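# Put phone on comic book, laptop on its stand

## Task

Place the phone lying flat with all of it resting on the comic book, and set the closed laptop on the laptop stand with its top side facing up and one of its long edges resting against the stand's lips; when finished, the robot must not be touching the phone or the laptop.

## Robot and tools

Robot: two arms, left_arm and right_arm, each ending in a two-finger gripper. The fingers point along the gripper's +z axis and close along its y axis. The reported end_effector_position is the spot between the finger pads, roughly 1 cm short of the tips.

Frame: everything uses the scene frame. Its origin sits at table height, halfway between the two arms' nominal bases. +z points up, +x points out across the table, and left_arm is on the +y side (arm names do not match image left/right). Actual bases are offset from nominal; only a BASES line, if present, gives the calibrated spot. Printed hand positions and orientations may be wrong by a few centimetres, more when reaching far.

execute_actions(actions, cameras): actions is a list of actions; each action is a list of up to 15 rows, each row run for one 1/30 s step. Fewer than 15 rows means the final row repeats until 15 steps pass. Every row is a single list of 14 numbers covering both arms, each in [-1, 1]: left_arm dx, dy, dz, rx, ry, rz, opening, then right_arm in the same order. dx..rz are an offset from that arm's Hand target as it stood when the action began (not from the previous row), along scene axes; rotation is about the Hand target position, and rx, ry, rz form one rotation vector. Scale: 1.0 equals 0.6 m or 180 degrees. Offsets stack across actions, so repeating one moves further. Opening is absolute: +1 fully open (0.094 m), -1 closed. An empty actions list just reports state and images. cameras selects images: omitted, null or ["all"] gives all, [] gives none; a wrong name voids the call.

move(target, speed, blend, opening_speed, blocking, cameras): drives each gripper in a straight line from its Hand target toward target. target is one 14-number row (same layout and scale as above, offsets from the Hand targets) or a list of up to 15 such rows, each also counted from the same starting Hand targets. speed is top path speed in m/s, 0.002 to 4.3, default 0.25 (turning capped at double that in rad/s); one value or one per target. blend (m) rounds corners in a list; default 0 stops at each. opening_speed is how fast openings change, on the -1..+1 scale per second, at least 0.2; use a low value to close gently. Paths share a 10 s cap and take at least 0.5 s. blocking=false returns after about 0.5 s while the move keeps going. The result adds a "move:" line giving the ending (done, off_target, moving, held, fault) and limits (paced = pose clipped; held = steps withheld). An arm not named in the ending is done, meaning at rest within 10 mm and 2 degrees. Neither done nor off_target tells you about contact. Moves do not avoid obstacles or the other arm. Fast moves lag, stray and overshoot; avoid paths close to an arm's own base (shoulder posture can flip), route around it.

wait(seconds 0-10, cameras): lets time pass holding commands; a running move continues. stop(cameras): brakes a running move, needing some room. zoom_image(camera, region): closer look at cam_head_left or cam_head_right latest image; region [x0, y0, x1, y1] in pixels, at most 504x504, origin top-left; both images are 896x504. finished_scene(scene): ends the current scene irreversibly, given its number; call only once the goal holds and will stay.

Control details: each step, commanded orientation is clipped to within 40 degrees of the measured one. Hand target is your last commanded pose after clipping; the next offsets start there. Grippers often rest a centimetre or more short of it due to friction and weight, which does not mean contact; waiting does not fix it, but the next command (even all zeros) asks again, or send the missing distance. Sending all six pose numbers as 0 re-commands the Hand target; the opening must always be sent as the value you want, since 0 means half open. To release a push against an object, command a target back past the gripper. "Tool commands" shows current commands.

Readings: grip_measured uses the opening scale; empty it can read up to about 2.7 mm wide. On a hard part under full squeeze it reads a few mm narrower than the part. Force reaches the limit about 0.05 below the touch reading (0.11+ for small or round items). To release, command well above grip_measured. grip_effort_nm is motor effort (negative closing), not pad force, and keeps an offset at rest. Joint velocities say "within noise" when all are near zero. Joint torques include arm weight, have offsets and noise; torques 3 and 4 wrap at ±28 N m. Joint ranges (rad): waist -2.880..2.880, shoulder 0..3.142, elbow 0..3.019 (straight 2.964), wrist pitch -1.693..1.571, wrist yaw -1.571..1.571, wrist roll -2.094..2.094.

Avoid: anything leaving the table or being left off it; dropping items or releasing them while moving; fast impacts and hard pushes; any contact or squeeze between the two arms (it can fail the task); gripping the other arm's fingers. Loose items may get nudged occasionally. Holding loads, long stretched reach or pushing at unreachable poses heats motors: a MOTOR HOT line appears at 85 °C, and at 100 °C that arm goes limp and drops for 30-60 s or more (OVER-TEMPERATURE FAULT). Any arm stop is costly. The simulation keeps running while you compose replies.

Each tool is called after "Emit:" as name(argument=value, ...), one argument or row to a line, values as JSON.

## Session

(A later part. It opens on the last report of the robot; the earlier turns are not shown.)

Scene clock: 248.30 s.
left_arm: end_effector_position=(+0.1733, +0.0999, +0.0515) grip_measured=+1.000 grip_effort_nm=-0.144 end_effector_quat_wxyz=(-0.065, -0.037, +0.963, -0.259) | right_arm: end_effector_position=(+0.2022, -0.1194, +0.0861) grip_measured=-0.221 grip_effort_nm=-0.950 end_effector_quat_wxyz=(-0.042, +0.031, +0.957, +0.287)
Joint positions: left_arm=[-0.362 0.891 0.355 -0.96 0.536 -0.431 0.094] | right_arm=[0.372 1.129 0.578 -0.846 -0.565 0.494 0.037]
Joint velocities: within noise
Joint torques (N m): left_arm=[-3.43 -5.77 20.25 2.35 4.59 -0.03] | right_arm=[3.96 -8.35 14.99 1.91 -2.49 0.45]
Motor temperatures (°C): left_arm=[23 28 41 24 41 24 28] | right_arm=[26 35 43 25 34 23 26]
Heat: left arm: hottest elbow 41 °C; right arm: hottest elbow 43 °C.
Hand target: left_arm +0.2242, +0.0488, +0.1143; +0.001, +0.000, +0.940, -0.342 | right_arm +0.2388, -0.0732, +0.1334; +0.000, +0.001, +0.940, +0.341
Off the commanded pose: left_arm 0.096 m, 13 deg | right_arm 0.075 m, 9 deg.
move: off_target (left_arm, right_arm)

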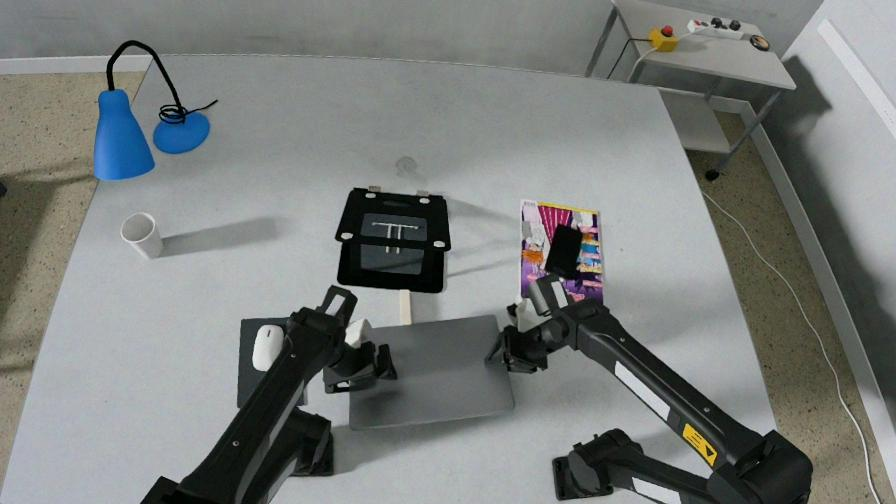

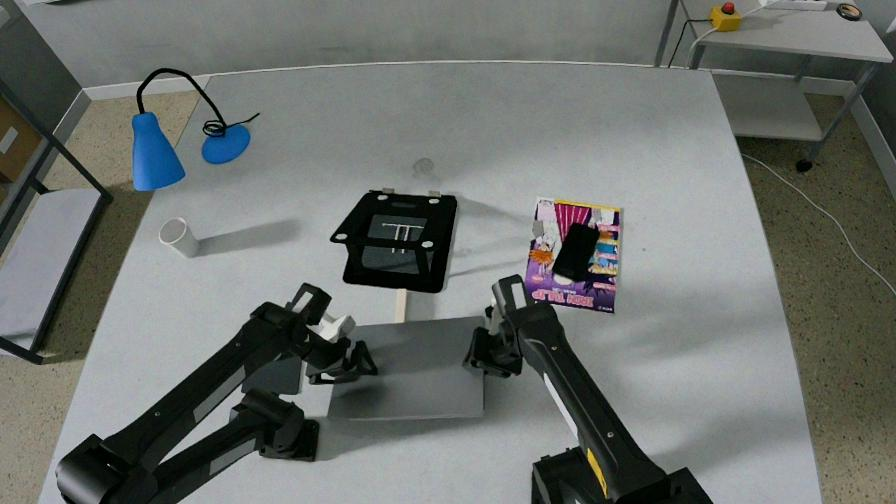

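Emit:
move(
  target=[0.02,0.02,0.03,0,0,0,1,0.02,-0.015,0.06,0,0,0,-0.5],
  speed=0.05,
  cameras=[],
)

Emit:
move(
  target=[0.04,0,0.05,-0.15,0,0,1,0.02,0,0.0,0,0,0,-0.6],
  speed=0.1,
)

Emit:
zoom_image(
  camera="cam_head_left",
  region=[300, 230, 620, 430],
)

Emit:
zoom_image(
  camera="cam_head_right",
  region=[280, 230, 600, 430],
)

Scene clock: 253.83 s.
left_arm: end_effector_position=(+0.1707, +0.0996, +0.0594) grip_measured=+1.000 grip_effort_nm=-0.149 end_effector_quat_wxyz=(-0.083, -0.052, +0.954, -0.283) | right_arm: end_effector_position=(+0.2188, -0.1181, +0.1190) grip_measured=-0.361 grip_effort_nm=-1.004 end_effector_quat_wxyz=(-0.039, +0.034, +0.953, +0.297)
Joint positions: left_arm=[-0.318 0.891 0.363 -1.003 0.598 -0.41 0.094] | right_arm=[0.345 1.118 0.663 -0.94 -0.586 0.475 0.03]
Joint velocities: within noise
Joint torques (N m): left_arm=[-2.61 -5.01 23.98 1.13 2.66 0.27] | right_arm=[3.02 -8.47 15.84 0.88 -2.1 0.24]
Motor temperatures (°C): left_arm=[23 28 43 24 47 24 28] | right_arm=[26 35 46 25 35 23 26]
Heat: left arm: hottest wrist yaw 47 °C; right arm: hottest elbow 46 °C.
Hand target: left_arm +0.2362, +0.0608, +0.1323; +0.001, +0.000, +0.940, -0.342 | right_arm +0.2508, -0.0822, +0.1693; +0.000, +0.001, +0.940, +0.341
Off the commanded pose: left_arm 0.105 m, 13 deg | right_arm 0.070 m, 8 deg.
move: off_target (left_arm, right_arm)
No camera images: "cameras" was empty.

Scene clock: 256.80 s.
left_arm: end_effector_position=(+0.1929, +0.0907, +0.0929) grip_measured=+1.000 grip_effort_nm=-0.149 end_effector_quat_wxyz=(-0.092, -0.079, +0.865, -0.488) | right_arm: end_effector_position=(+0.2746, -0.1186, +0.1706) grip_measured=-0.506 grip_effort_nm=-1.023 end_effector_quat_wxyz=(+0.034, +0.045, +0.947, +0.318)
Joint positions: left_arm=[-0.052 1.032 0.363 -1.023 1.034 -0.137 0.094] | right_arm=[0.293 1.114 0.787 -0.924 -0.576 0.489 0.023]
Joint velocities: within noise
Joint torques (N m): left_arm=[-2.78 -6.36 20.97 1.46 5.55 0.44] | right_arm=[5.71 -5.19 10.02 0.73 -2.43 -0.01]
Motor temperatures (°C): left_arm=[23 28 43 24 51 24 28] | right_arm=[26 35 46 25 35 23 26]
Heat: left arm: hottest wrist yaw 51 °C; right arm: hottest elbow 46 °C.
Hand target: left_arm +0.2602, +0.0608, +0.1623; +0.001, +0.000, +0.834, -0.552 | right_arm +0.2629, -0.0822, +0.1693; +0.000, +0.001, +0.940, +0.341
Off the commanded pose: left_arm 0.101 m, 16 deg | right_arm 0.038 m, 7 deg.
move: off_target (left_arm, right_arm)

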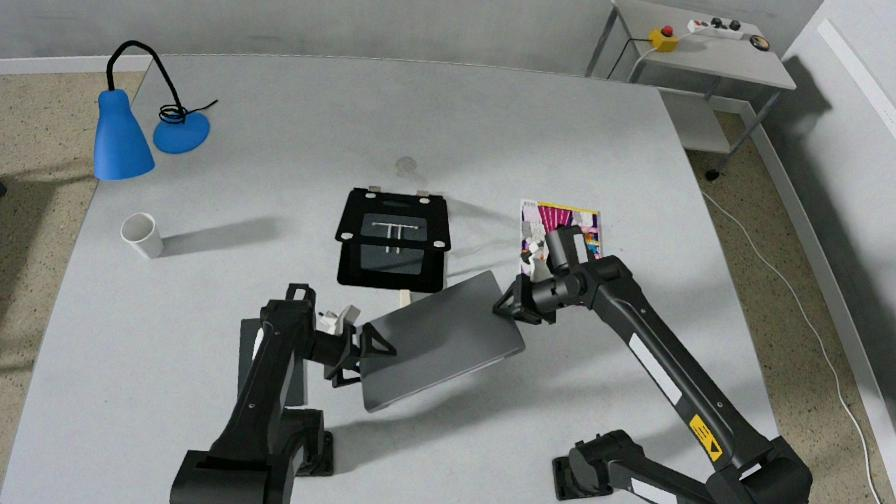

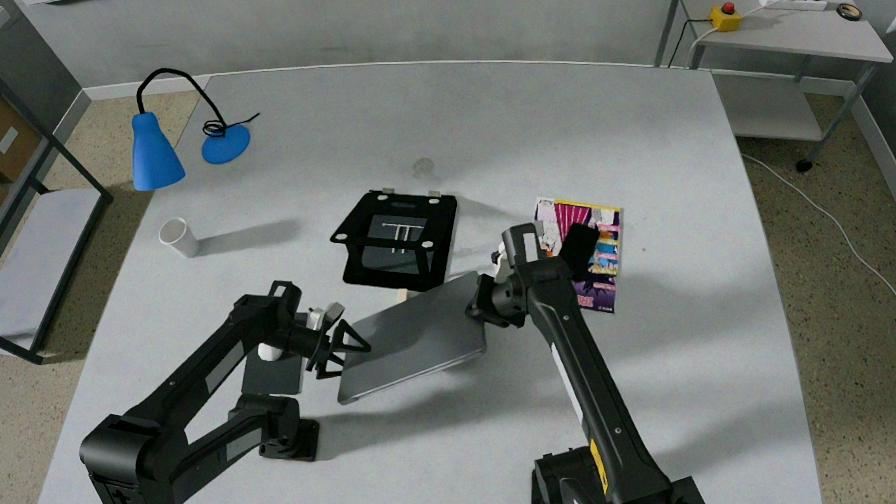

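Scaled by 1.575.

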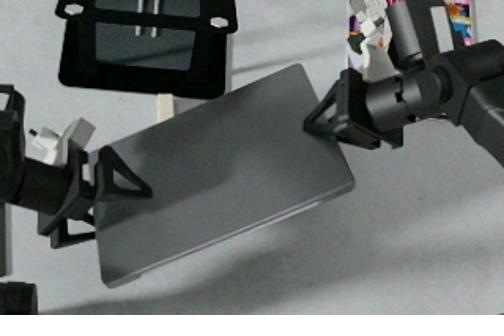

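Scaled by 1.575.

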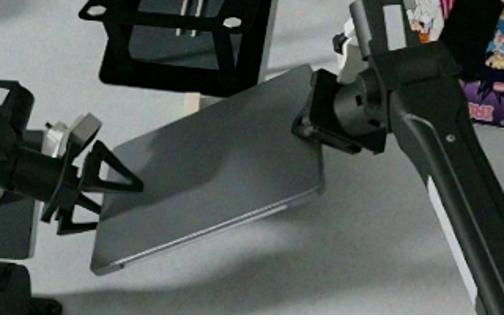

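Emit:
move(
  target=[0.0,-0.02,0.0,0,0,0,1,-0.05,-0.02,-0.08,0,0,0,-0.6],
  speed=0.1,
)

Emit:
zoom_image(
  camera="cam_head_left",
  region=[300, 230, 620, 430],
)

Emit:
zoom_image(
  camera="cam_head_right",
  region=[280, 230, 600, 430],
)

Scene clock: 261.80 s.
left_arm: end_effector_position=(+0.2031, +0.0916, +0.0906) grip_measured=+1.000 grip_effort_nm=-0.168 end_effector_quat_wxyz=(-0.080, -0.092, +0.866, -0.484) | right_arm: end_effector_position=(+0.2743, -0.1257, +0.1511) grip_measured=-0.510 grip_effort_nm=-1.033 end_effector_quat_wxyz=(+0.057, +0.057, +0.939, +0.334)
Joint positions: left_arm=[-0.05 1.032 0.363 -0.961 1.025 -0.2 0.094] | right_arm=[0.266 1.094 0.702 -0.801 -0.593 0.51 0.023]
Joint velocities: within noise
Joint torques (N m): left_arm=[-6.36 -7.12 19.92 1.96 5.99 0.24] | right_arm=[6.71 -6.07 4.66 0.46 -1.98 -0.34]
Motor temperatures (°C): left_arm=[23 28 44 24 62 24 28] | right_arm=[26 34 46 25 36 23 27]
Heat: left arm: hottest wrist yaw 62 °C; right arm: hottest elbow 46 °C.
Hand target: left_arm +0.2602, +0.0488, +0.1622; +0.001, +0.000, +0.834, -0.552 | right_arm +0.2328, -0.0942, +0.1212; +0.000, +0.001, +0.940, +0.341
Off the commanded pose: left_arm 0.101 m, 16 deg | right_arm 0.060 m, 9 deg.
move: off_target (left_arm, right_arm)

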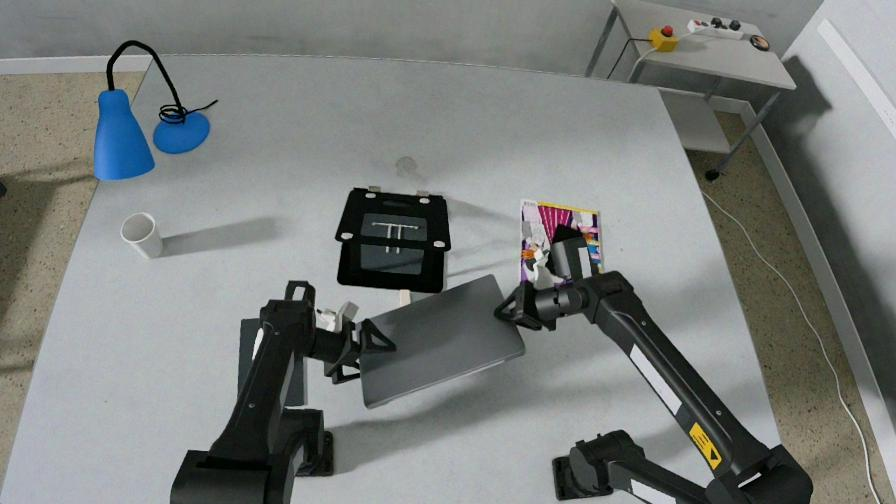

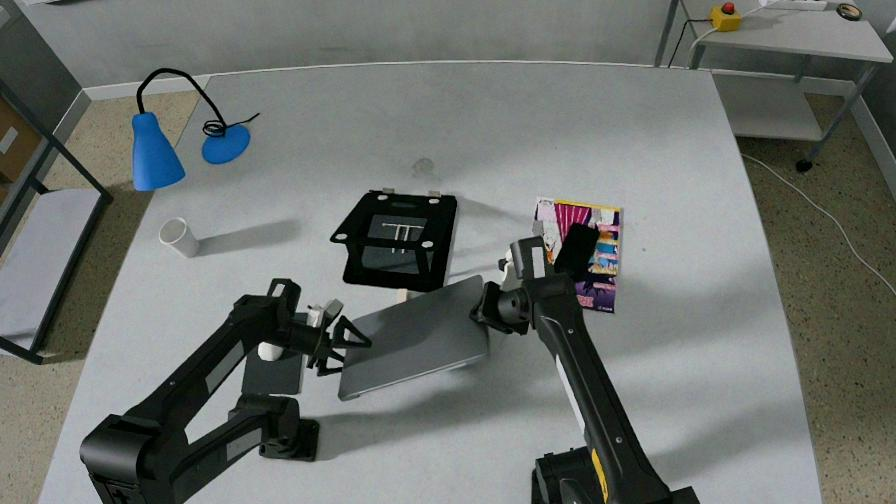

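Scaled by 1.575.

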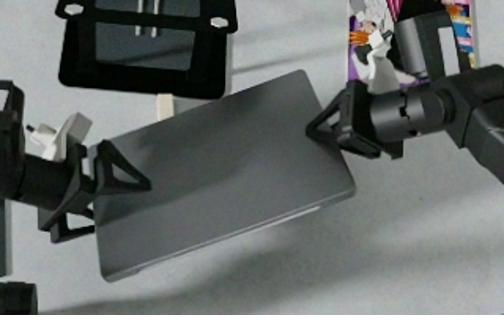

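Scaled by 1.575.

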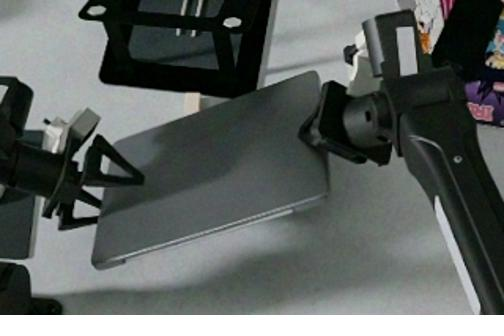

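Emit:
move(
  target=[-0.03,0.02,-0.03,0,0,0,0.3,0.05,-0.02,0.02,0.03,0,0,-0.7],
  speed=0.1,
  opening_speed=0.6,
)

Emit:
zoom_image(
  camera="cam_head_left",
  region=[300, 230, 620, 430],
)

Emit:
zoom_image(
  camera="cam_head_right",
  region=[280, 230, 600, 430],
)

Scene clock: 267.63 s.
left_arm: end_effector_position=(+0.2082, +0.0906, +0.0918) grip_measured=+0.308 grip_effort_nm=-0.359 end_effector_quat_wxyz=(-0.063, -0.077, +0.865, -0.491) | right_arm: end_effector_position=(+0.2862, -0.1432, +0.1421) grip_measured=-0.510 grip_effort_nm=-1.038 end_effector_quat_wxyz=(+0.040, +0.066, +0.926, +0.370)
Joint positions: left_arm=[-0.05 1.032 0.363 -0.93 1.035 -0.182 0.061] | right_arm=[0.162 1.158 0.702 -0.801 -0.708 0.427 0.023]
Joint velocities: within noise
Joint torques (N m): left_arm=[-5.54 -7.71 15.05 2.17 5.5 0.38] | right_arm=[7.06 -6.18 8.02 -0.03 -2.06 -0.45]
Motor temperatures (°C): left_arm=[23 28 44 24 74 24 28] | right_arm=[26 34 45 25 36 24 27]
Heat: left arm: hottest wrist yaw 74 °C; right arm: hottest elbow 45 °C.
Hand target: left_arm +0.2421, +0.0608, +0.1442; +0.001, +0.000, +0.834, -0.552 | right_arm +0.2628, -0.1062, +0.1332; +0.000, +0.001, +0.923, +0.385
Off the commanded pose: left_arm 0.069 m, 14 deg | right_arm 0.045 m, 9 deg.
move: off_target (left_arm, right_arm)

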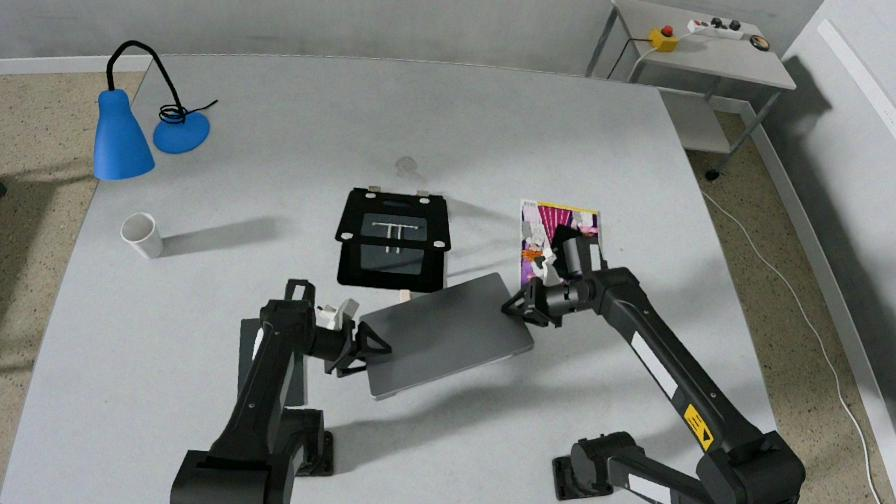

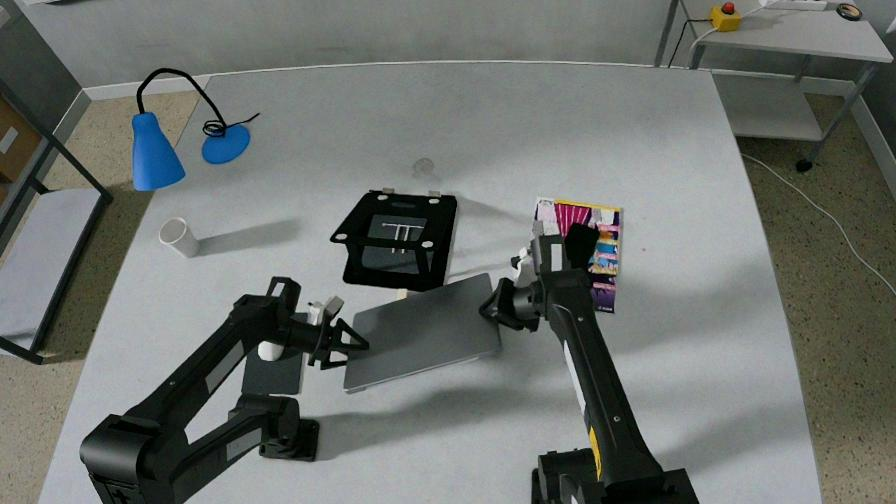

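Scaled by 1.575.

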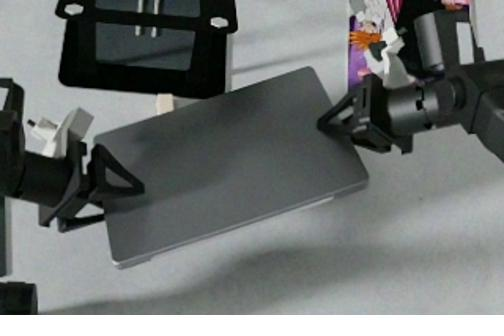

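Scaled by 1.575.

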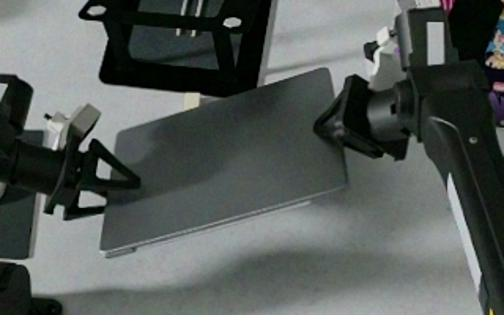

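Emit:
execute_actions(
  actions=[],
)

Scene clock: 280.57 s.
left_arm: end_effector_position=(+0.2082, +0.0906, +0.0918) grip_measured=+0.307 grip_effort_nm=-0.369 end_effector_quat_wxyz=(-0.063, -0.077, +0.865, -0.491) | right_arm: end_effector_position=(+0.2862, -0.1432, +0.1421) grip_measured=-0.510 grip_effort_nm=-1.038 end_effector_quat_wxyz=(+0.040, +0.066, +0.926, +0.370)
Joint positions: left_arm=[-0.05 1.032 0.363 -0.93 1.035 -0.183 0.061] | right_arm=[0.162 1.158 0.702 -0.801 -0.708 0.427 0.023]
Joint velocities: within noise
Joint torques (N m): left_arm=[-5.66 -7.41 14.97 2.14 5.49 0.32] | right_arm=[6.83 -6.07 8.02 -0.06 -2.06 -0.45]
Motor temperatures (°C): left_arm=[23 28 43 24 90 24 28] | right_arm=[26 34 43 25 36 24 27]
Heat: left arm: hottest wrist yaw 90 °C; right arm: hottest elbow 43 °C. Fold the left arm in close to its base, or ease its load, before you think long.
Hand target: left_arm +0.2421, +0.0608, +0.1442; +0.001, +0.000, +0.834, -0.552 | right_arm +0.2627, -0.1062, +0.1332; +0.000, +0.001, +0.923, +0.385
Tool commands: left_gripper/opening=+0.3 right_gripper/opening=-0.7
Off the commanded pose: left_arm 0.069 m, 14 deg | right_arm 0.045 m, 9 deg.
MOTOR HOT: joint 5 (wrist yaw) of the left arm reports 90 °C; the controller stops that arm at 100 °C. To cool a motor, set the load down, stop pushing, or move to a pose that needs little force.

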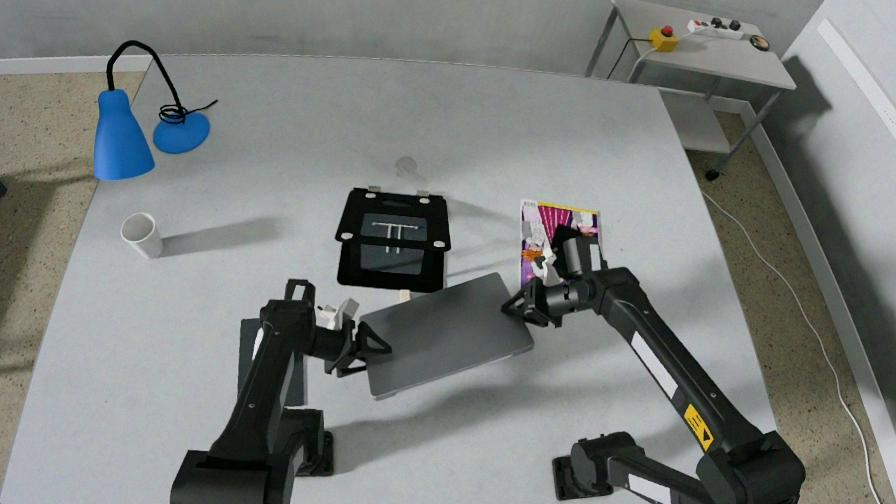

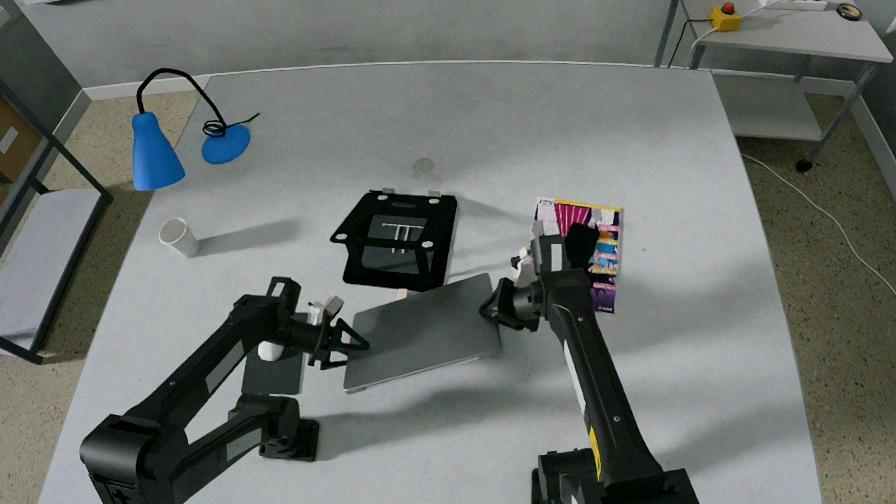

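Emit:
move(
  target=[-0.033,0.035,-0.03,0.03,0,0,-0.3,0,0,0,0,0,0,-0.85],
  opening_speed=1.2,
  cameras=["cam_head_left"],
)

Scene clock: 283.70 s.
left_arm: end_effector_position=(+0.1980, +0.0968, +0.0862) grip_measured=-0.181 grip_effort_nm=-1.009 end_effector_quat_wxyz=(-0.064, -0.078, +0.875, -0.473) | right_arm: end_effector_position=(+0.2860, -0.1434, +0.1425) grip_measured=-0.505 grip_effort_nm=-1.038 end_effector_quat_wxyz=(+0.044, +0.049, +0.924, +0.376)
Joint positions: left_arm=[-0.038 1.002 0.348 -0.973 0.993 -0.157 0.038] | right_arm=[0.156 1.161 0.702 -0.803 -0.724 0.385 0.023]
Joint velocities: within noise
Joint torques (N m): left_arm=[-3.6 -8.23 13.63 0.9 3.5 0.8] | right_arm=[7.41 -6.3 8.12 -0.13 -1.5 -0.11]
Motor temperatures (°C): left_arm=[23 28 43 24 91 24 28] | right_arm=[26 34 43 25 36 24 27]
Heat: left arm: hottest wrist yaw 91 °C; right arm: hottest elbow 43 °C. Fold the left arm in close to its base, or ease its load, before you think long.
Hand target: left_arm +0.2224, +0.0818, +0.1262; +0.001, +0.000, +0.859, -0.512 | right_arm +0.2627, -0.1062, +0.1333; +0.000, +0.001, +0.923, +0.385
Off the commanded pose: left_arm 0.049 m, 13 deg | right_arm 0.045 m, 8 deg.
MOTOR HOT: still on. Joint 5 (wrist yaw) of the left arm reports 91 °C.
move: off_target (left_arm, right_arm)
Images, in order (width x height): cam_head_left 896x504.

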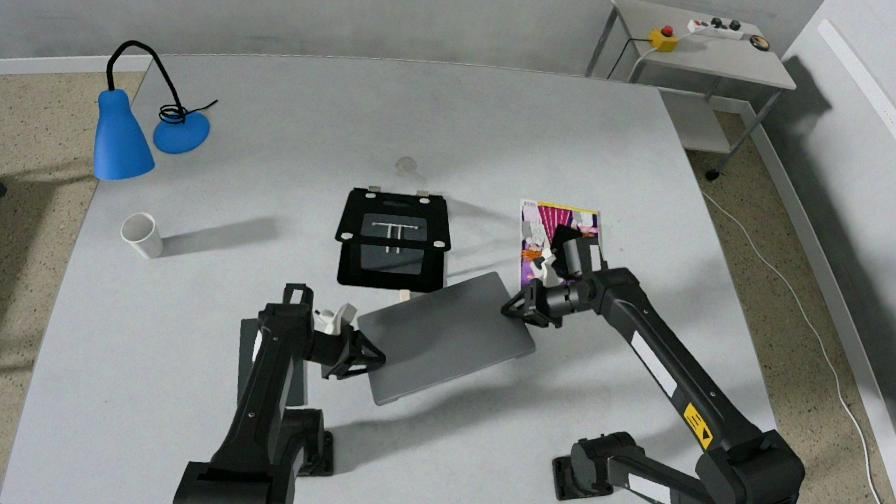

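Emit:
move(
  target=[-0.015,0.005,-0.03,0.025,0,0,-0.7,0,0,0,0,0,0,-0.85],
  opening_speed=1.2,
  cameras=["cam_head_left"],
)

Emit:
zoom_image(
  camera="cam_head_left",
  region=[260, 230, 580, 410],
)

Scene clock: 286.87 s.
left_arm: end_effector_position=(+0.1939, +0.1004, +0.0827) grip_measured=-0.181 grip_effort_nm=-1.009 end_effector_quat_wxyz=(-0.056, -0.078, +0.884, -0.457) | right_arm: end_effector_position=(+0.2835, -0.1408, +0.1388) grip_measured=-0.501 grip_effort_nm=-1.043 end_effector_quat_wxyz=(+0.035, +0.043, +0.924, +0.377)
Joint positions: left_arm=[-0.037 0.964 0.335 -0.977 0.957 -0.166 0.038] | right_arm=[0.161 1.175 0.702 -0.81 -0.732 0.371 0.023]
Joint velocities: within noise
Joint torques (N m): left_arm=[-4.95 -7.53 12.31 1.58 1.98 0.62] | right_arm=[7.06 -7.36 8.03 0.14 -1.21 0.03]
Motor temperatures (°C): left_arm=[23 28 43 24 87 24 28] | right_arm=[26 34 43 25 35 24 27]
Heat: left arm: hottest wrist yaw 87 °C; right arm: hottest elbow 43 °C. Fold the left arm in close to its base, or ease its load, before you think long.
Hand target: left_arm +0.2133, +0.0847, +0.1082; +0.001, +0.000, +0.878, -0.478 | right_arm +0.2627, -0.1061, +0.1333; +0.000, +0.001, +0.923, +0.385
Off the commanded pose: left_arm 0.036 m, 11 deg | right_arm 0.041 m, 6 deg.
MOTOR HOT: still on. Joint 5 (wrist yaw) of the left arm reports 87 °C.
move: off_target (left_arm, right_arm)
Images, in order (width x height): cam_head_left 896x504.

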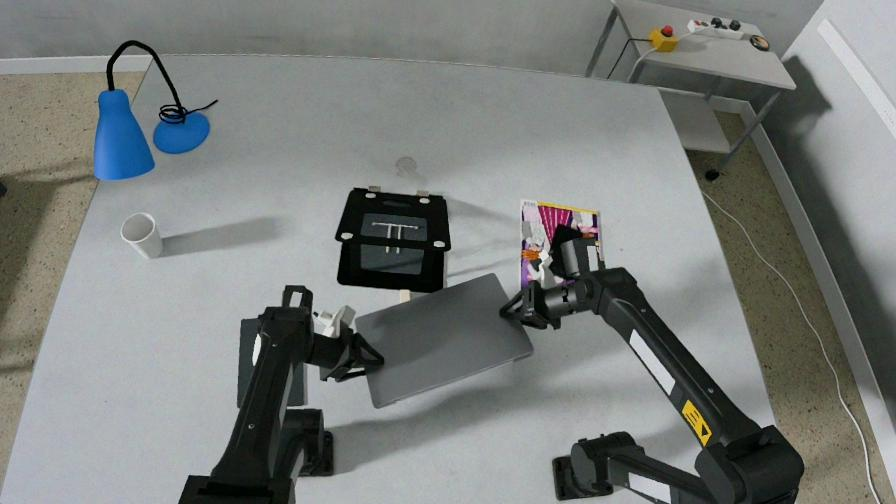

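Scaled by 1.575.

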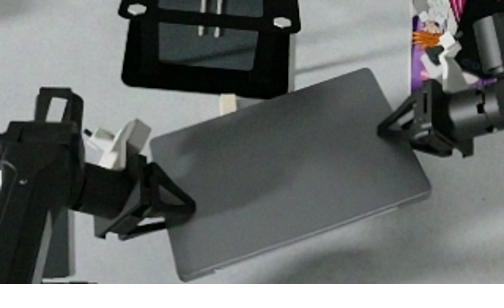

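Emit:
move(
  target=[0,0.0,0,-0.03,0,0,0.3,0,0,0,0,0,0,-0.85],
  opening_speed=1.0,
  cameras=["cam_head_left"],
)

Emit:
move(
  target=[0.0,-0.01,0,-0.07,0,0,0.3,0,0,0,0,0,0,-0.85],
  cameras=["cam_head_left"],
)

Scene clock: 299.47 s.
left_arm: end_effector_position=(+0.1876, +0.0985, +0.0787) grip_measured=+0.301 grip_effort_nm=-0.037 end_effector_quat_wxyz=(-0.046, -0.048, +0.874, -0.482) | right_arm: end_effector_position=(+0.2801, -0.1347, +0.1374) grip_measured=-0.509 grip_effort_nm=-1.033 end_effector_quat_wxyz=(+0.026, +0.047, +0.925, +0.375)
Joint positions: left_arm=[-0.018 0.996 0.311 -0.966 1.009 -0.056 0.061] | right_arm=[0.183 1.177 0.702 -0.81 -0.727 0.399 0.023]
Joint velocities: within noise
Joint torques (N m): left_arm=[-3.08 -5.13 12.74 1.4 3.61 0.44] | right_arm=[5.77 -7.47 8.05 0.36 -1.4 -0.17]
Motor temperatures (°C): left_arm=[23 27 43 24 70 24 29] | right_arm=[27 34 42 25 34 24 27]
Heat: left arm: hottest wrist yaw 70 °C; right arm: hottest elbow 42 °C.
Hand target: left_arm +0.2135, +0.0848, +0.1083; +0.001, +0.000, +0.855, -0.519 | right_arm +0.2628, -0.1062, +0.1332; +0.000, +0.001, +0.923, +0.385
Off the commanded pose: left_arm 0.041 m, 9 deg | right_arm 0.034 m, 6 deg.
MOTOR HOT: cleared for the motors of the left arm.
move: off_target (left_arm, right_arm)
Images, in order (width x height): cam_head_left 896x504.

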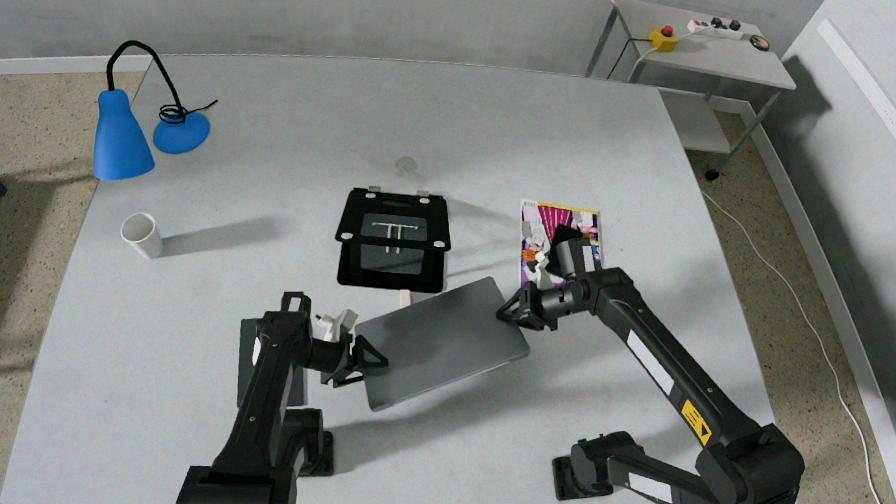

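Scene clock: 300.87 s.
left_arm: end_effector_position=(+0.1841, +0.0925, +0.0733) grip_measured=+0.302 grip_effort_nm=-0.095 end_effector_quat_wxyz=(-0.055, -0.055, +0.823, -0.563) | right_arm: end_effector_position=(+0.2822, -0.1388, +0.1347) grip_measured=-0.513 grip_effort_nm=-1.033 end_effector_quat_wxyz=(+0.031, +0.050, +0.929, +0.364)
Joint positions: left_arm=[0.037 1.176 0.276 -0.915 1.19 0.098 0.061] | right_arm=[0.18 1.177 0.702 -0.809 -0.701 0.399 0.023]
Joint velocities: within noise
Joint torques (N m): left_arm=[-3.25 -6.59 11.18 0.8 5.01 0.6] | right_arm=[5.89 -7.59 8.05 0.27 -2.26 -0.18]
Motor temperatures (°C): left_arm=[23 27 43 24 72 24 29] | right_arm=[27 34 42 25 34 24 27]
Heat: left arm: hottest wrist yaw 72 °C; right arm: hottest elbow 42 °C.
Hand target: left_arm +0.2134, +0.0788, +0.1082; +0.001, +0.000, +0.793, -0.610 | right_arm +0.2628, -0.1063, +0.1332; +0.000, +0.001, +0.923, +0.385
Off the commanded pose: left_arm 0.048 m, 11 deg | right_arm 0.038 m, 7 deg.
move: off_target (left_arm, right_arm)
Images, in order (width x height): cam_head_left 896x504.

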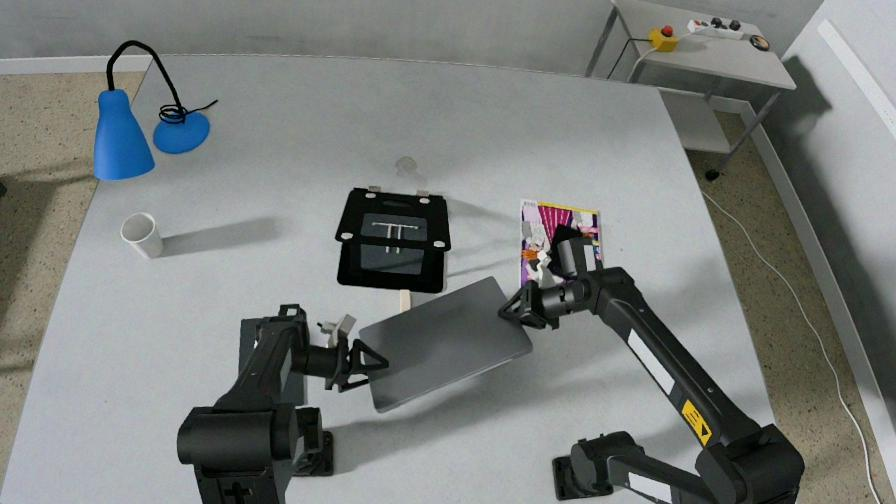

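Emit:
move(
  target=[-0.02,-0.005,-0.02,-0.02,0,0,-0.85,0,0,0,0,0,0,-0.85],
  opening_speed=0.8,
  cameras=["cam_head_left"],
)

Emit:
zoom_image(
  camera="cam_head_left",
  region=[260, 230, 580, 410],
)

Scene clock: 304.83 s.
left_arm: end_effector_position=(+0.1708, +0.0872, +0.0664) grip_measured=-0.366 grip_effort_nm=-1.009 end_effector_quat_wxyz=(-0.064, -0.067, +0.797, -0.597) | right_arm: end_effector_position=(+0.2890, -0.1440, +0.1375) grip_measured=-0.522 grip_effort_nm=-1.048 end_effector_quat_wxyz=(+0.047, +0.040, +0.929, +0.364)
Joint positions: left_arm=[0.04 1.255 0.229 -0.851 1.273 0.129 0.03] | right_arm=[0.161 1.177 0.708 -0.801 -0.701 0.363 0.022]
Joint velocities: within noise
Joint torques (N m): left_arm=[-4.01 -7.88 9.76 1.09 4.22 0.67] | right_arm=[6.95 -7.59 7.82 -0.2 -2.23 0.09]
Motor temperatures (°C): left_arm=[23 27 42 24 77 24 29] | right_arm=[27 34 42 25 35 24 28]
Heat: left arm: hottest wrist yaw 77 °C; right arm: hottest elbow 42 °C.
Hand target: left_arm +0.2015, +0.0758, +0.0962; +0.001, +0.000, +0.773, -0.634 | right_arm +0.2629, -0.1062, +0.1333; +0.000, +0.001, +0.923, +0.385
Off the commanded pose: left_arm 0.044 m, 12 deg | right_arm 0.046 m, 7 deg.
move: off_target (left_arm, right_arm)
Images, in order (width x height): cam_head_left 896x504.

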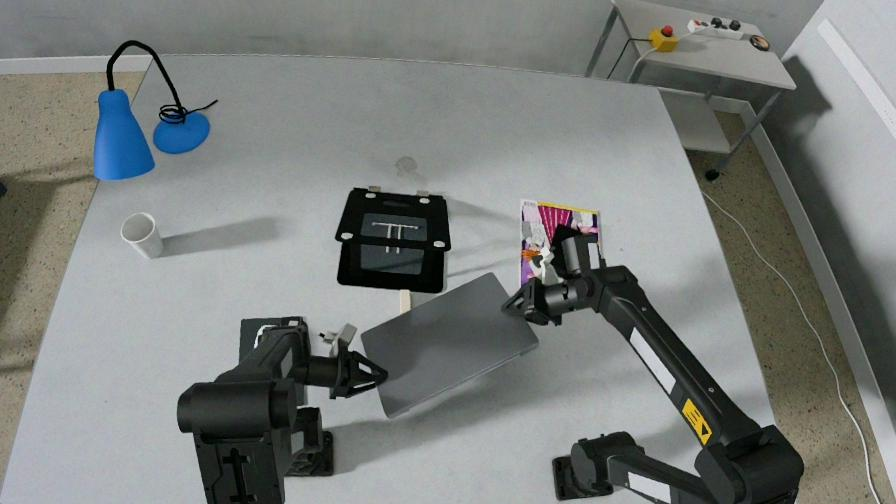

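Scaled by 1.575.

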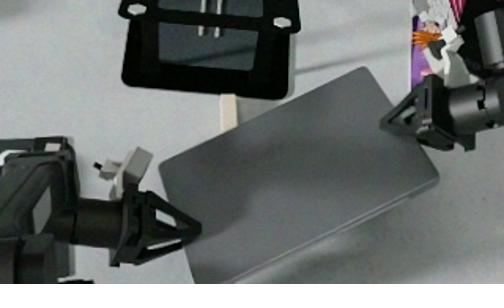

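Emit:
move(
  target=[0.0,0.0,0.03,0.02,0,0,-0.85,0,-0.01,0.01,0.09,0,0,-0.85],
  opening_speed=0.8,
  cameras=["cam_head_left"],
)

Scene clock: 310.07 s.
left_arm: end_effector_position=(+0.1707, +0.0876, +0.0796) grip_measured=-0.417 grip_effort_nm=-0.989 end_effector_quat_wxyz=(-0.048, -0.059, +0.809, -0.583) | right_arm: end_effector_position=(+0.2960, -0.1431, +0.1517) grip_measured=-0.603 grip_effort_nm=-1.028 end_effector_quat_wxyz=(+0.057, +0.020, +0.871, +0.488)
Joint positions: left_arm=[0.031 1.104 0.229 -0.901 1.244 0.061 0.027] | right_arm=[0.064 1.218 0.671 -0.693 -0.992 0.295 0.019]
Joint velocities: within noise
Joint torques (N m): left_arm=[-4.84 -6.24 13.04 0.35 3.21 0.3] | right_arm=[5.71 -8 5.2 -0.01 -2.51 0.15]
Motor temperatures (°C): left_arm=[23 27 42 24 79 24 29] | right_arm=[27 34 42 25 37 24 28]
Heat: left arm: hottest wrist yaw 79 °C; right arm: hottest elbow 42 °C.
Hand target: left_arm +0.2014, +0.0758, +0.1142; +0.001, +0.000, +0.793, -0.610 | right_arm +0.2628, -0.1122, +0.1393; +0.000, +0.001, +0.859, +0.511
Off the commanded pose: left_arm 0.048 m, 9 deg | right_arm 0.047 m, 8 deg.
move: off_target (left_arm, right_arm)
Images, in order (width x height): cam_head_left 896x504.

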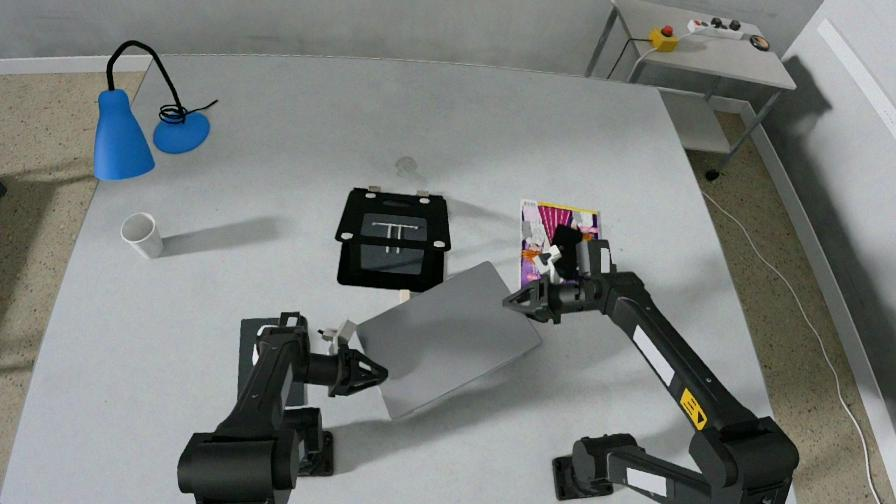

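Emit:
move(
  target=[0.06,0.0,0.05,0.0,0,0,-0.85,-0.03,0.0,0.01,0.06,0,0,-0.85],
  speed=0.12,
)

Scene clock: 314.37 s.
left_arm: end_effector_position=(+0.1677, +0.0882, +0.0927) grip_measured=-0.462 grip_effort_nm=-0.994 end_effector_quat_wxyz=(-0.074, -0.058, +0.809, -0.580) | right_arm: end_effector_position=(+0.2863, -0.1477, +0.1555) grip_measured=-0.645 grip_effort_nm=-1.038 end_effector_quat_wxyz=(+0.064, +0.025, +0.823, +0.564)
Joint positions: left_arm=[0.031 1.109 0.275 -1.07 1.23 0.153 0.025] | right_arm=[0.005 1.219 0.592 -0.56 -1.176 0.33 0.017]
Joint velocities: within noise
Joint torques (N m): left_arm=[-3.02 -4.54 20.48 0.34 3.58 0.31] | right_arm=[7.82 -8.53 4.05 -0.18 -2.85 0.06]
Motor temperatures (°C): left_arm=[23 27 42 24 77 24 29] | right_arm=[27 34 42 25 38 24 28]
Heat: left arm: hottest wrist yaw 77 °C; right arm: hottest elbow 42 °C.
Hand target: left_arm +0.2374, +0.0758, +0.1442; +0.001, +0.000, +0.793, -0.610 | right_arm +0.2449, -0.1122, +0.1454; +0.000, +0.001, +0.807, +0.590
Off the commanded pose: left_arm 0.088 m, 12 deg | right_arm 0.056 m, 9 deg.
move: off_target (left_arm, right_arm)

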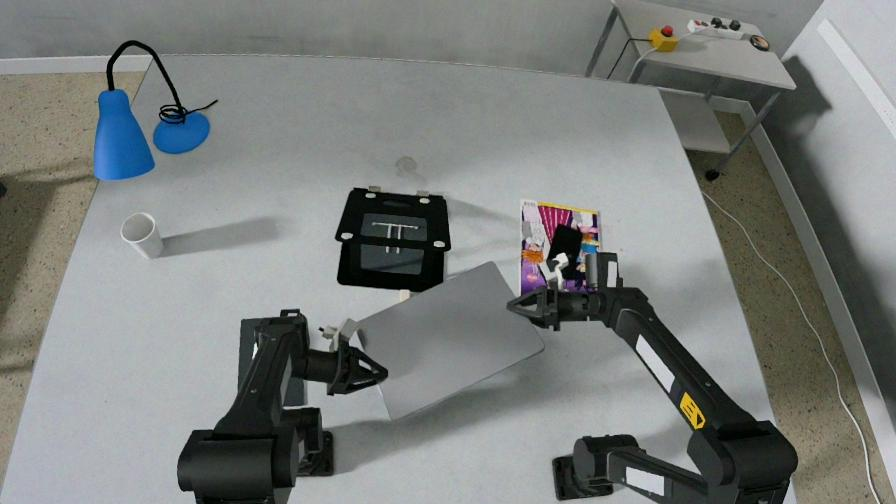

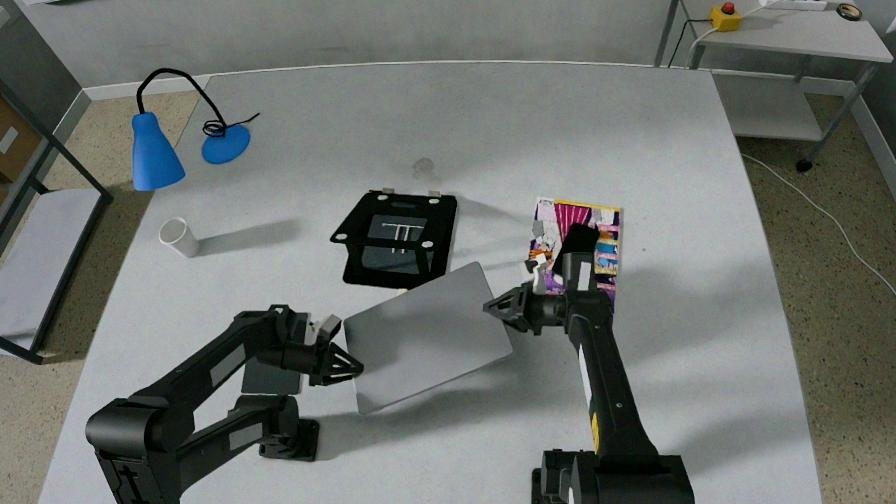

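Emit:
move(
  target=[0.02,0.0,0.06,0.0,0,0,-0.85,-0.01,0.0,0.05,0.03,0,0,-0.85],
  speed=0.12,
  cameras=["cam_head_left"],
)

Scene clock: 325.03 s.
left_arm: end_effector_position=(+0.1817, +0.0892, +0.1182) grip_measured=-0.483 grip_effort_nm=-1.004 end_effector_quat_wxyz=(-0.078, -0.055, +0.809, -0.580) | right_arm: end_effector_position=(+0.2867, -0.1529, +0.1737) grip_measured=-0.657 grip_effort_nm=-1.043 end_effector_quat_wxyz=(+0.057, +0.042, +0.798, +0.599)
Joint positions: left_arm=[0.031 1.083 0.35 -1.201 1.227 0.181 0.024] | right_arm=[-0.027 1.203 0.592 -0.551 -1.264 0.385 0.016]
Joint velocities: within noise
Joint torques (N m): left_arm=[-3.43 -6.24 21.48 -0.24 3.83 0.04] | right_arm=[7.88 -11.28 3.84 -0.14 -3.12 -0.04]
Motor temperatures (°C): left_arm=[23 27 47 24 77 24 29] | right_arm=[27 34 41 25 43 23 28]
Heat: left arm: hottest wrist yaw 77 °C; right arm: hottest wrist yaw 43 °C.
Hand target: left_arm +0.2494, +0.0758, +0.1802; +0.001, +0.000, +0.793, -0.610 | right_arm +0.2389, -0.1122, +0.1753; +0.000, +0.001, +0.779, +0.627
Off the commanded pose: left_arm 0.093 m, 12 deg | right_arm 0.063 m, 9 deg.
move: off_target (left_arm, right_arm)
Images, in order (width x height): cam_head_left 896x504.

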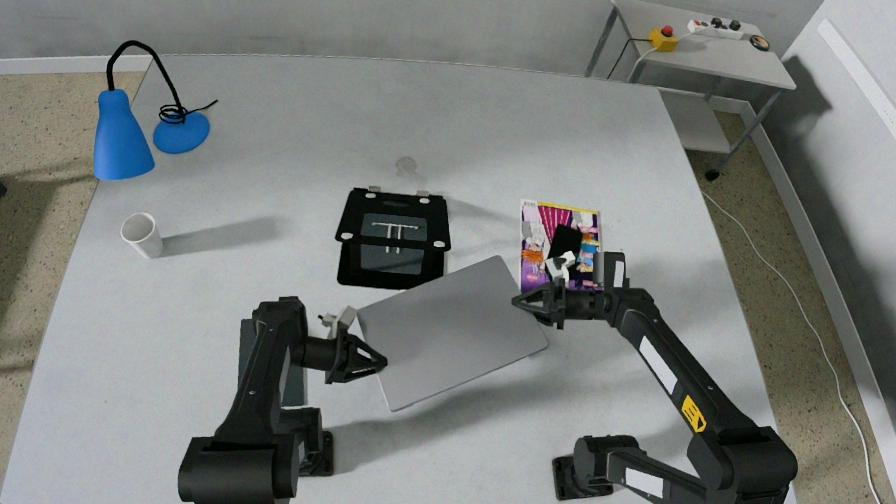

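Emit:
move(
  target=[0.09,0.0,0.06,0.0,0,-0.01,-0.85,-0.04,0.01,0.03,0.02,0,-0.02,-0.85],
  speed=0.12,
  cameras=["cam_head_left"],
)

Scene clock: 333.00 s.
left_arm: end_effector_position=(+0.2768, +0.1062, +0.1695) grip_measured=-0.572 grip_effort_nm=-1.004 end_effector_quat_wxyz=(-0.029, -0.031, +0.811, -0.584) | right_arm: end_effector_position=(+0.2509, -0.1564, +0.1831) grip_measured=-0.644 grip_effort_nm=-1.038 end_effector_quat_wxyz=(+0.050, +0.127, +0.762, +0.633)
Joint positions: left_arm=[0.08 1.231 0.628 -1.31 1.227 0.274 0.02] | right_arm=[-0.048 0.993 0.39 -0.174 -1.293 0.899 0.017]
Joint velocities: within noise
Joint torques (N m): left_arm=[-8.59 -9.41 16.81 -0.69 3.74 -0.28] | right_arm=[10.64 -7.77 6.91 1.59 -2.47 -0.46]
Motor temperatures (°C): left_arm=[23 27 47 24 80 24 29] | right_arm=[27 34 40 25 46 24 28]
Heat: left arm: hottest wrist yaw 80 °C; right arm: hottest wrist yaw 46 °C.
Hand target: left_arm +0.3034, +0.0758, +0.2162; -0.009, +0.012, +0.793, -0.610 | right_arm +0.2147, -0.1062, +0.1932; +0.019, +0.025, +0.758, +0.651
Off the commanded pose: left_arm 0.062 m, 7 deg | right_arm 0.063 m, 12 deg.
move: off_target (left_arm, right_arm)
Images, in order (width x height): cam_head_left 896x504.

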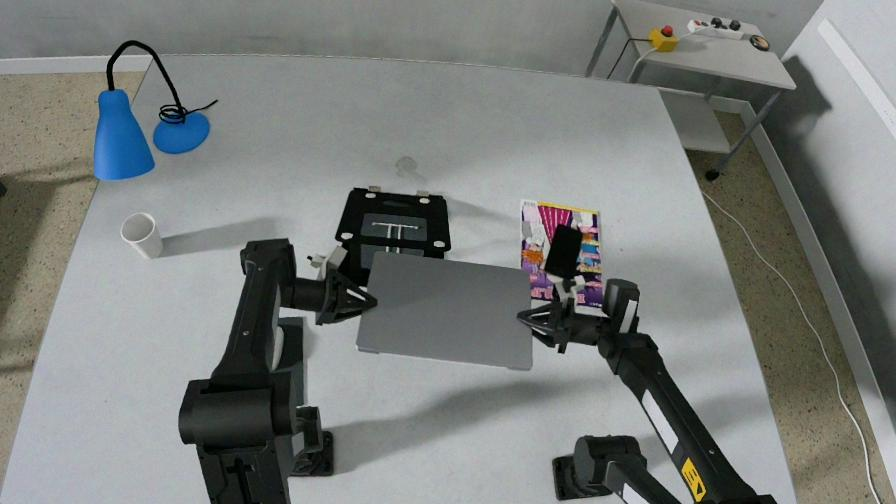

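Emit:
move(
  target=[0.01,0.10,0.08,0.0,0,0.01,-0.85,0.06,0.08,0.08,0.02,0,0,-0.85],
  speed=0.1,
  cameras=["cam_head_left"],
)

Scene clock: 338.27 s.
left_arm: end_effector_position=(+0.3008, +0.1546, +0.2181) grip_measured=-0.597 grip_effort_nm=-1.004 end_effector_quat_wxyz=(+0.007, -0.053, +0.813, -0.580) | right_arm: end_effector_position=(+0.2708, -0.1070, +0.2134) grip_measured=-0.638 grip_effort_nm=-1.038 end_effector_quat_wxyz=(+0.039, +0.131, +0.740, +0.659)
Joint positions: left_arm=[0.252 1.244 0.774 -1.63 1.183 0.511 0.019] | right_arm=[0.136 1.04 0.39 0.311 -1.175 1.372 0.017]
Joint velocities: within noise
Joint torques (N m): left_arm=[-6.59 -12.22 14.83 -2.1 2.63 -0.01] | right_arm=[9.35 -6.18 11.37 2.59 -2.1 -0.27]
Motor temperatures (°C): left_arm=[23 27 47 24 79 24 29] | right_arm=[27 34 41 25 45 24 28]
Heat: left arm: hottest wrist yaw 79 °C; right arm: hottest wrist yaw 45 °C.
Hand target: left_arm +0.3094, +0.1357, +0.2642; +0.001, +0.000, +0.793, -0.610 | right_arm +0.2508, -0.0582, +0.2413; +0.019, +0.026, +0.737, +0.675
Off the commanded pose: left_arm 0.050 m, 7 deg | right_arm 0.060 m, 12 deg.
joint sent to its limit (left arm) — joint 4 (wrist pitch), lower limit. The joint targets are off in position and orientation.
move: off_target (left_arm, right_arm)
Images, in order (width x height): cam_head_left 896x504.

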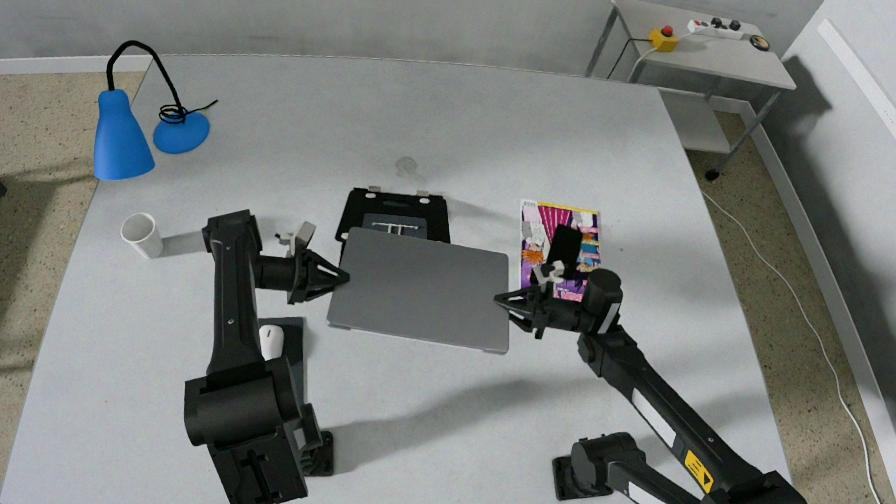

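Emit:
move(
  target=[0.10,0.05,0.0,0.0,0,0.0,-0.85,0.23,0.03,0.03,0.02,0,0,-0.85],
  speed=0.1,
  cameras=["cam_head_left"],
)

Scene clock: 343.87 s.
left_arm: end_effector_position=(+0.3571, +0.1801, +0.2281) grip_measured=-0.606 grip_effort_nm=-1.004 end_effector_quat_wxyz=(+0.012, -0.077, +0.809, -0.582) | right_arm: end_effector_position=(+0.3738, -0.0823, +0.2142) grip_measured=-0.646 grip_effort_nm=-1.038 end_effector_quat_wxyz=(+0.007, +0.097, +0.723, +0.683)
Joint positions: left_arm=[0.284 1.38 0.926 -1.638 1.19 0.479 0.019] | right_arm=[0.146 1.448 0.652 0.572 -1.269 1.482 0.017]
Joint velocities: within noise
Joint torques (N m): left_arm=[-5.3 -12.81 14.89 -1.88 1.72 0.47] | right_arm=[6.12 -12.57 14.63 2.45 -0.41 0.24]
Motor temperatures (°C): left_arm=[23 27 47 24 76 24 29] | right_arm=[27 34 42 25 43 24 28]
Heat: left arm: hottest wrist yaw 76 °C; right arm: hottest wrist yaw 43 °C.
Hand target: left_arm +0.3694, +0.1658, +0.2643; +0.001, +0.000, +0.793, -0.610 | right_arm +0.3888, -0.0401, +0.2592; +0.018, +0.026, +0.716, +0.698
Off the commanded pose: left_arm 0.041 m, 10 deg | right_arm 0.064 m, 8 deg.
joint sent to its limit (left arm) — joint 4 (wrist pitch), lower limit. The joint targets are off in orientation, not in position.
move: off_target (left_arm, right_arm)
Images, in order (width x height): cam_head_left 896x504.

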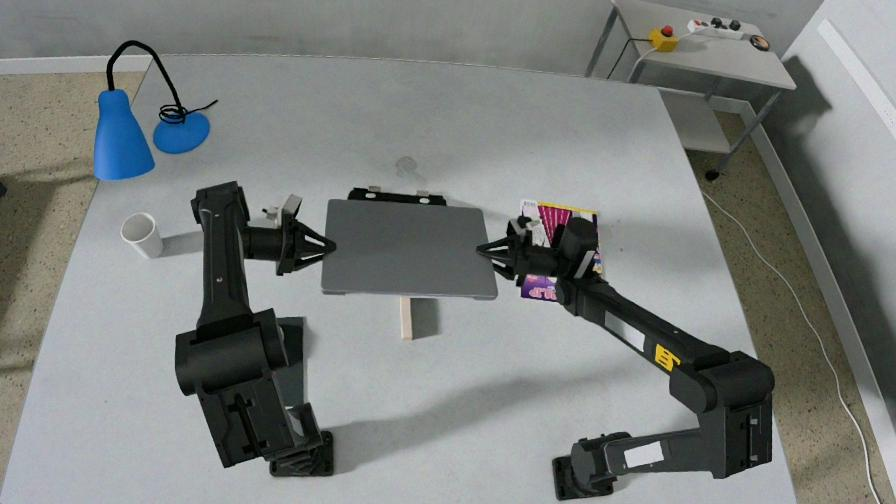

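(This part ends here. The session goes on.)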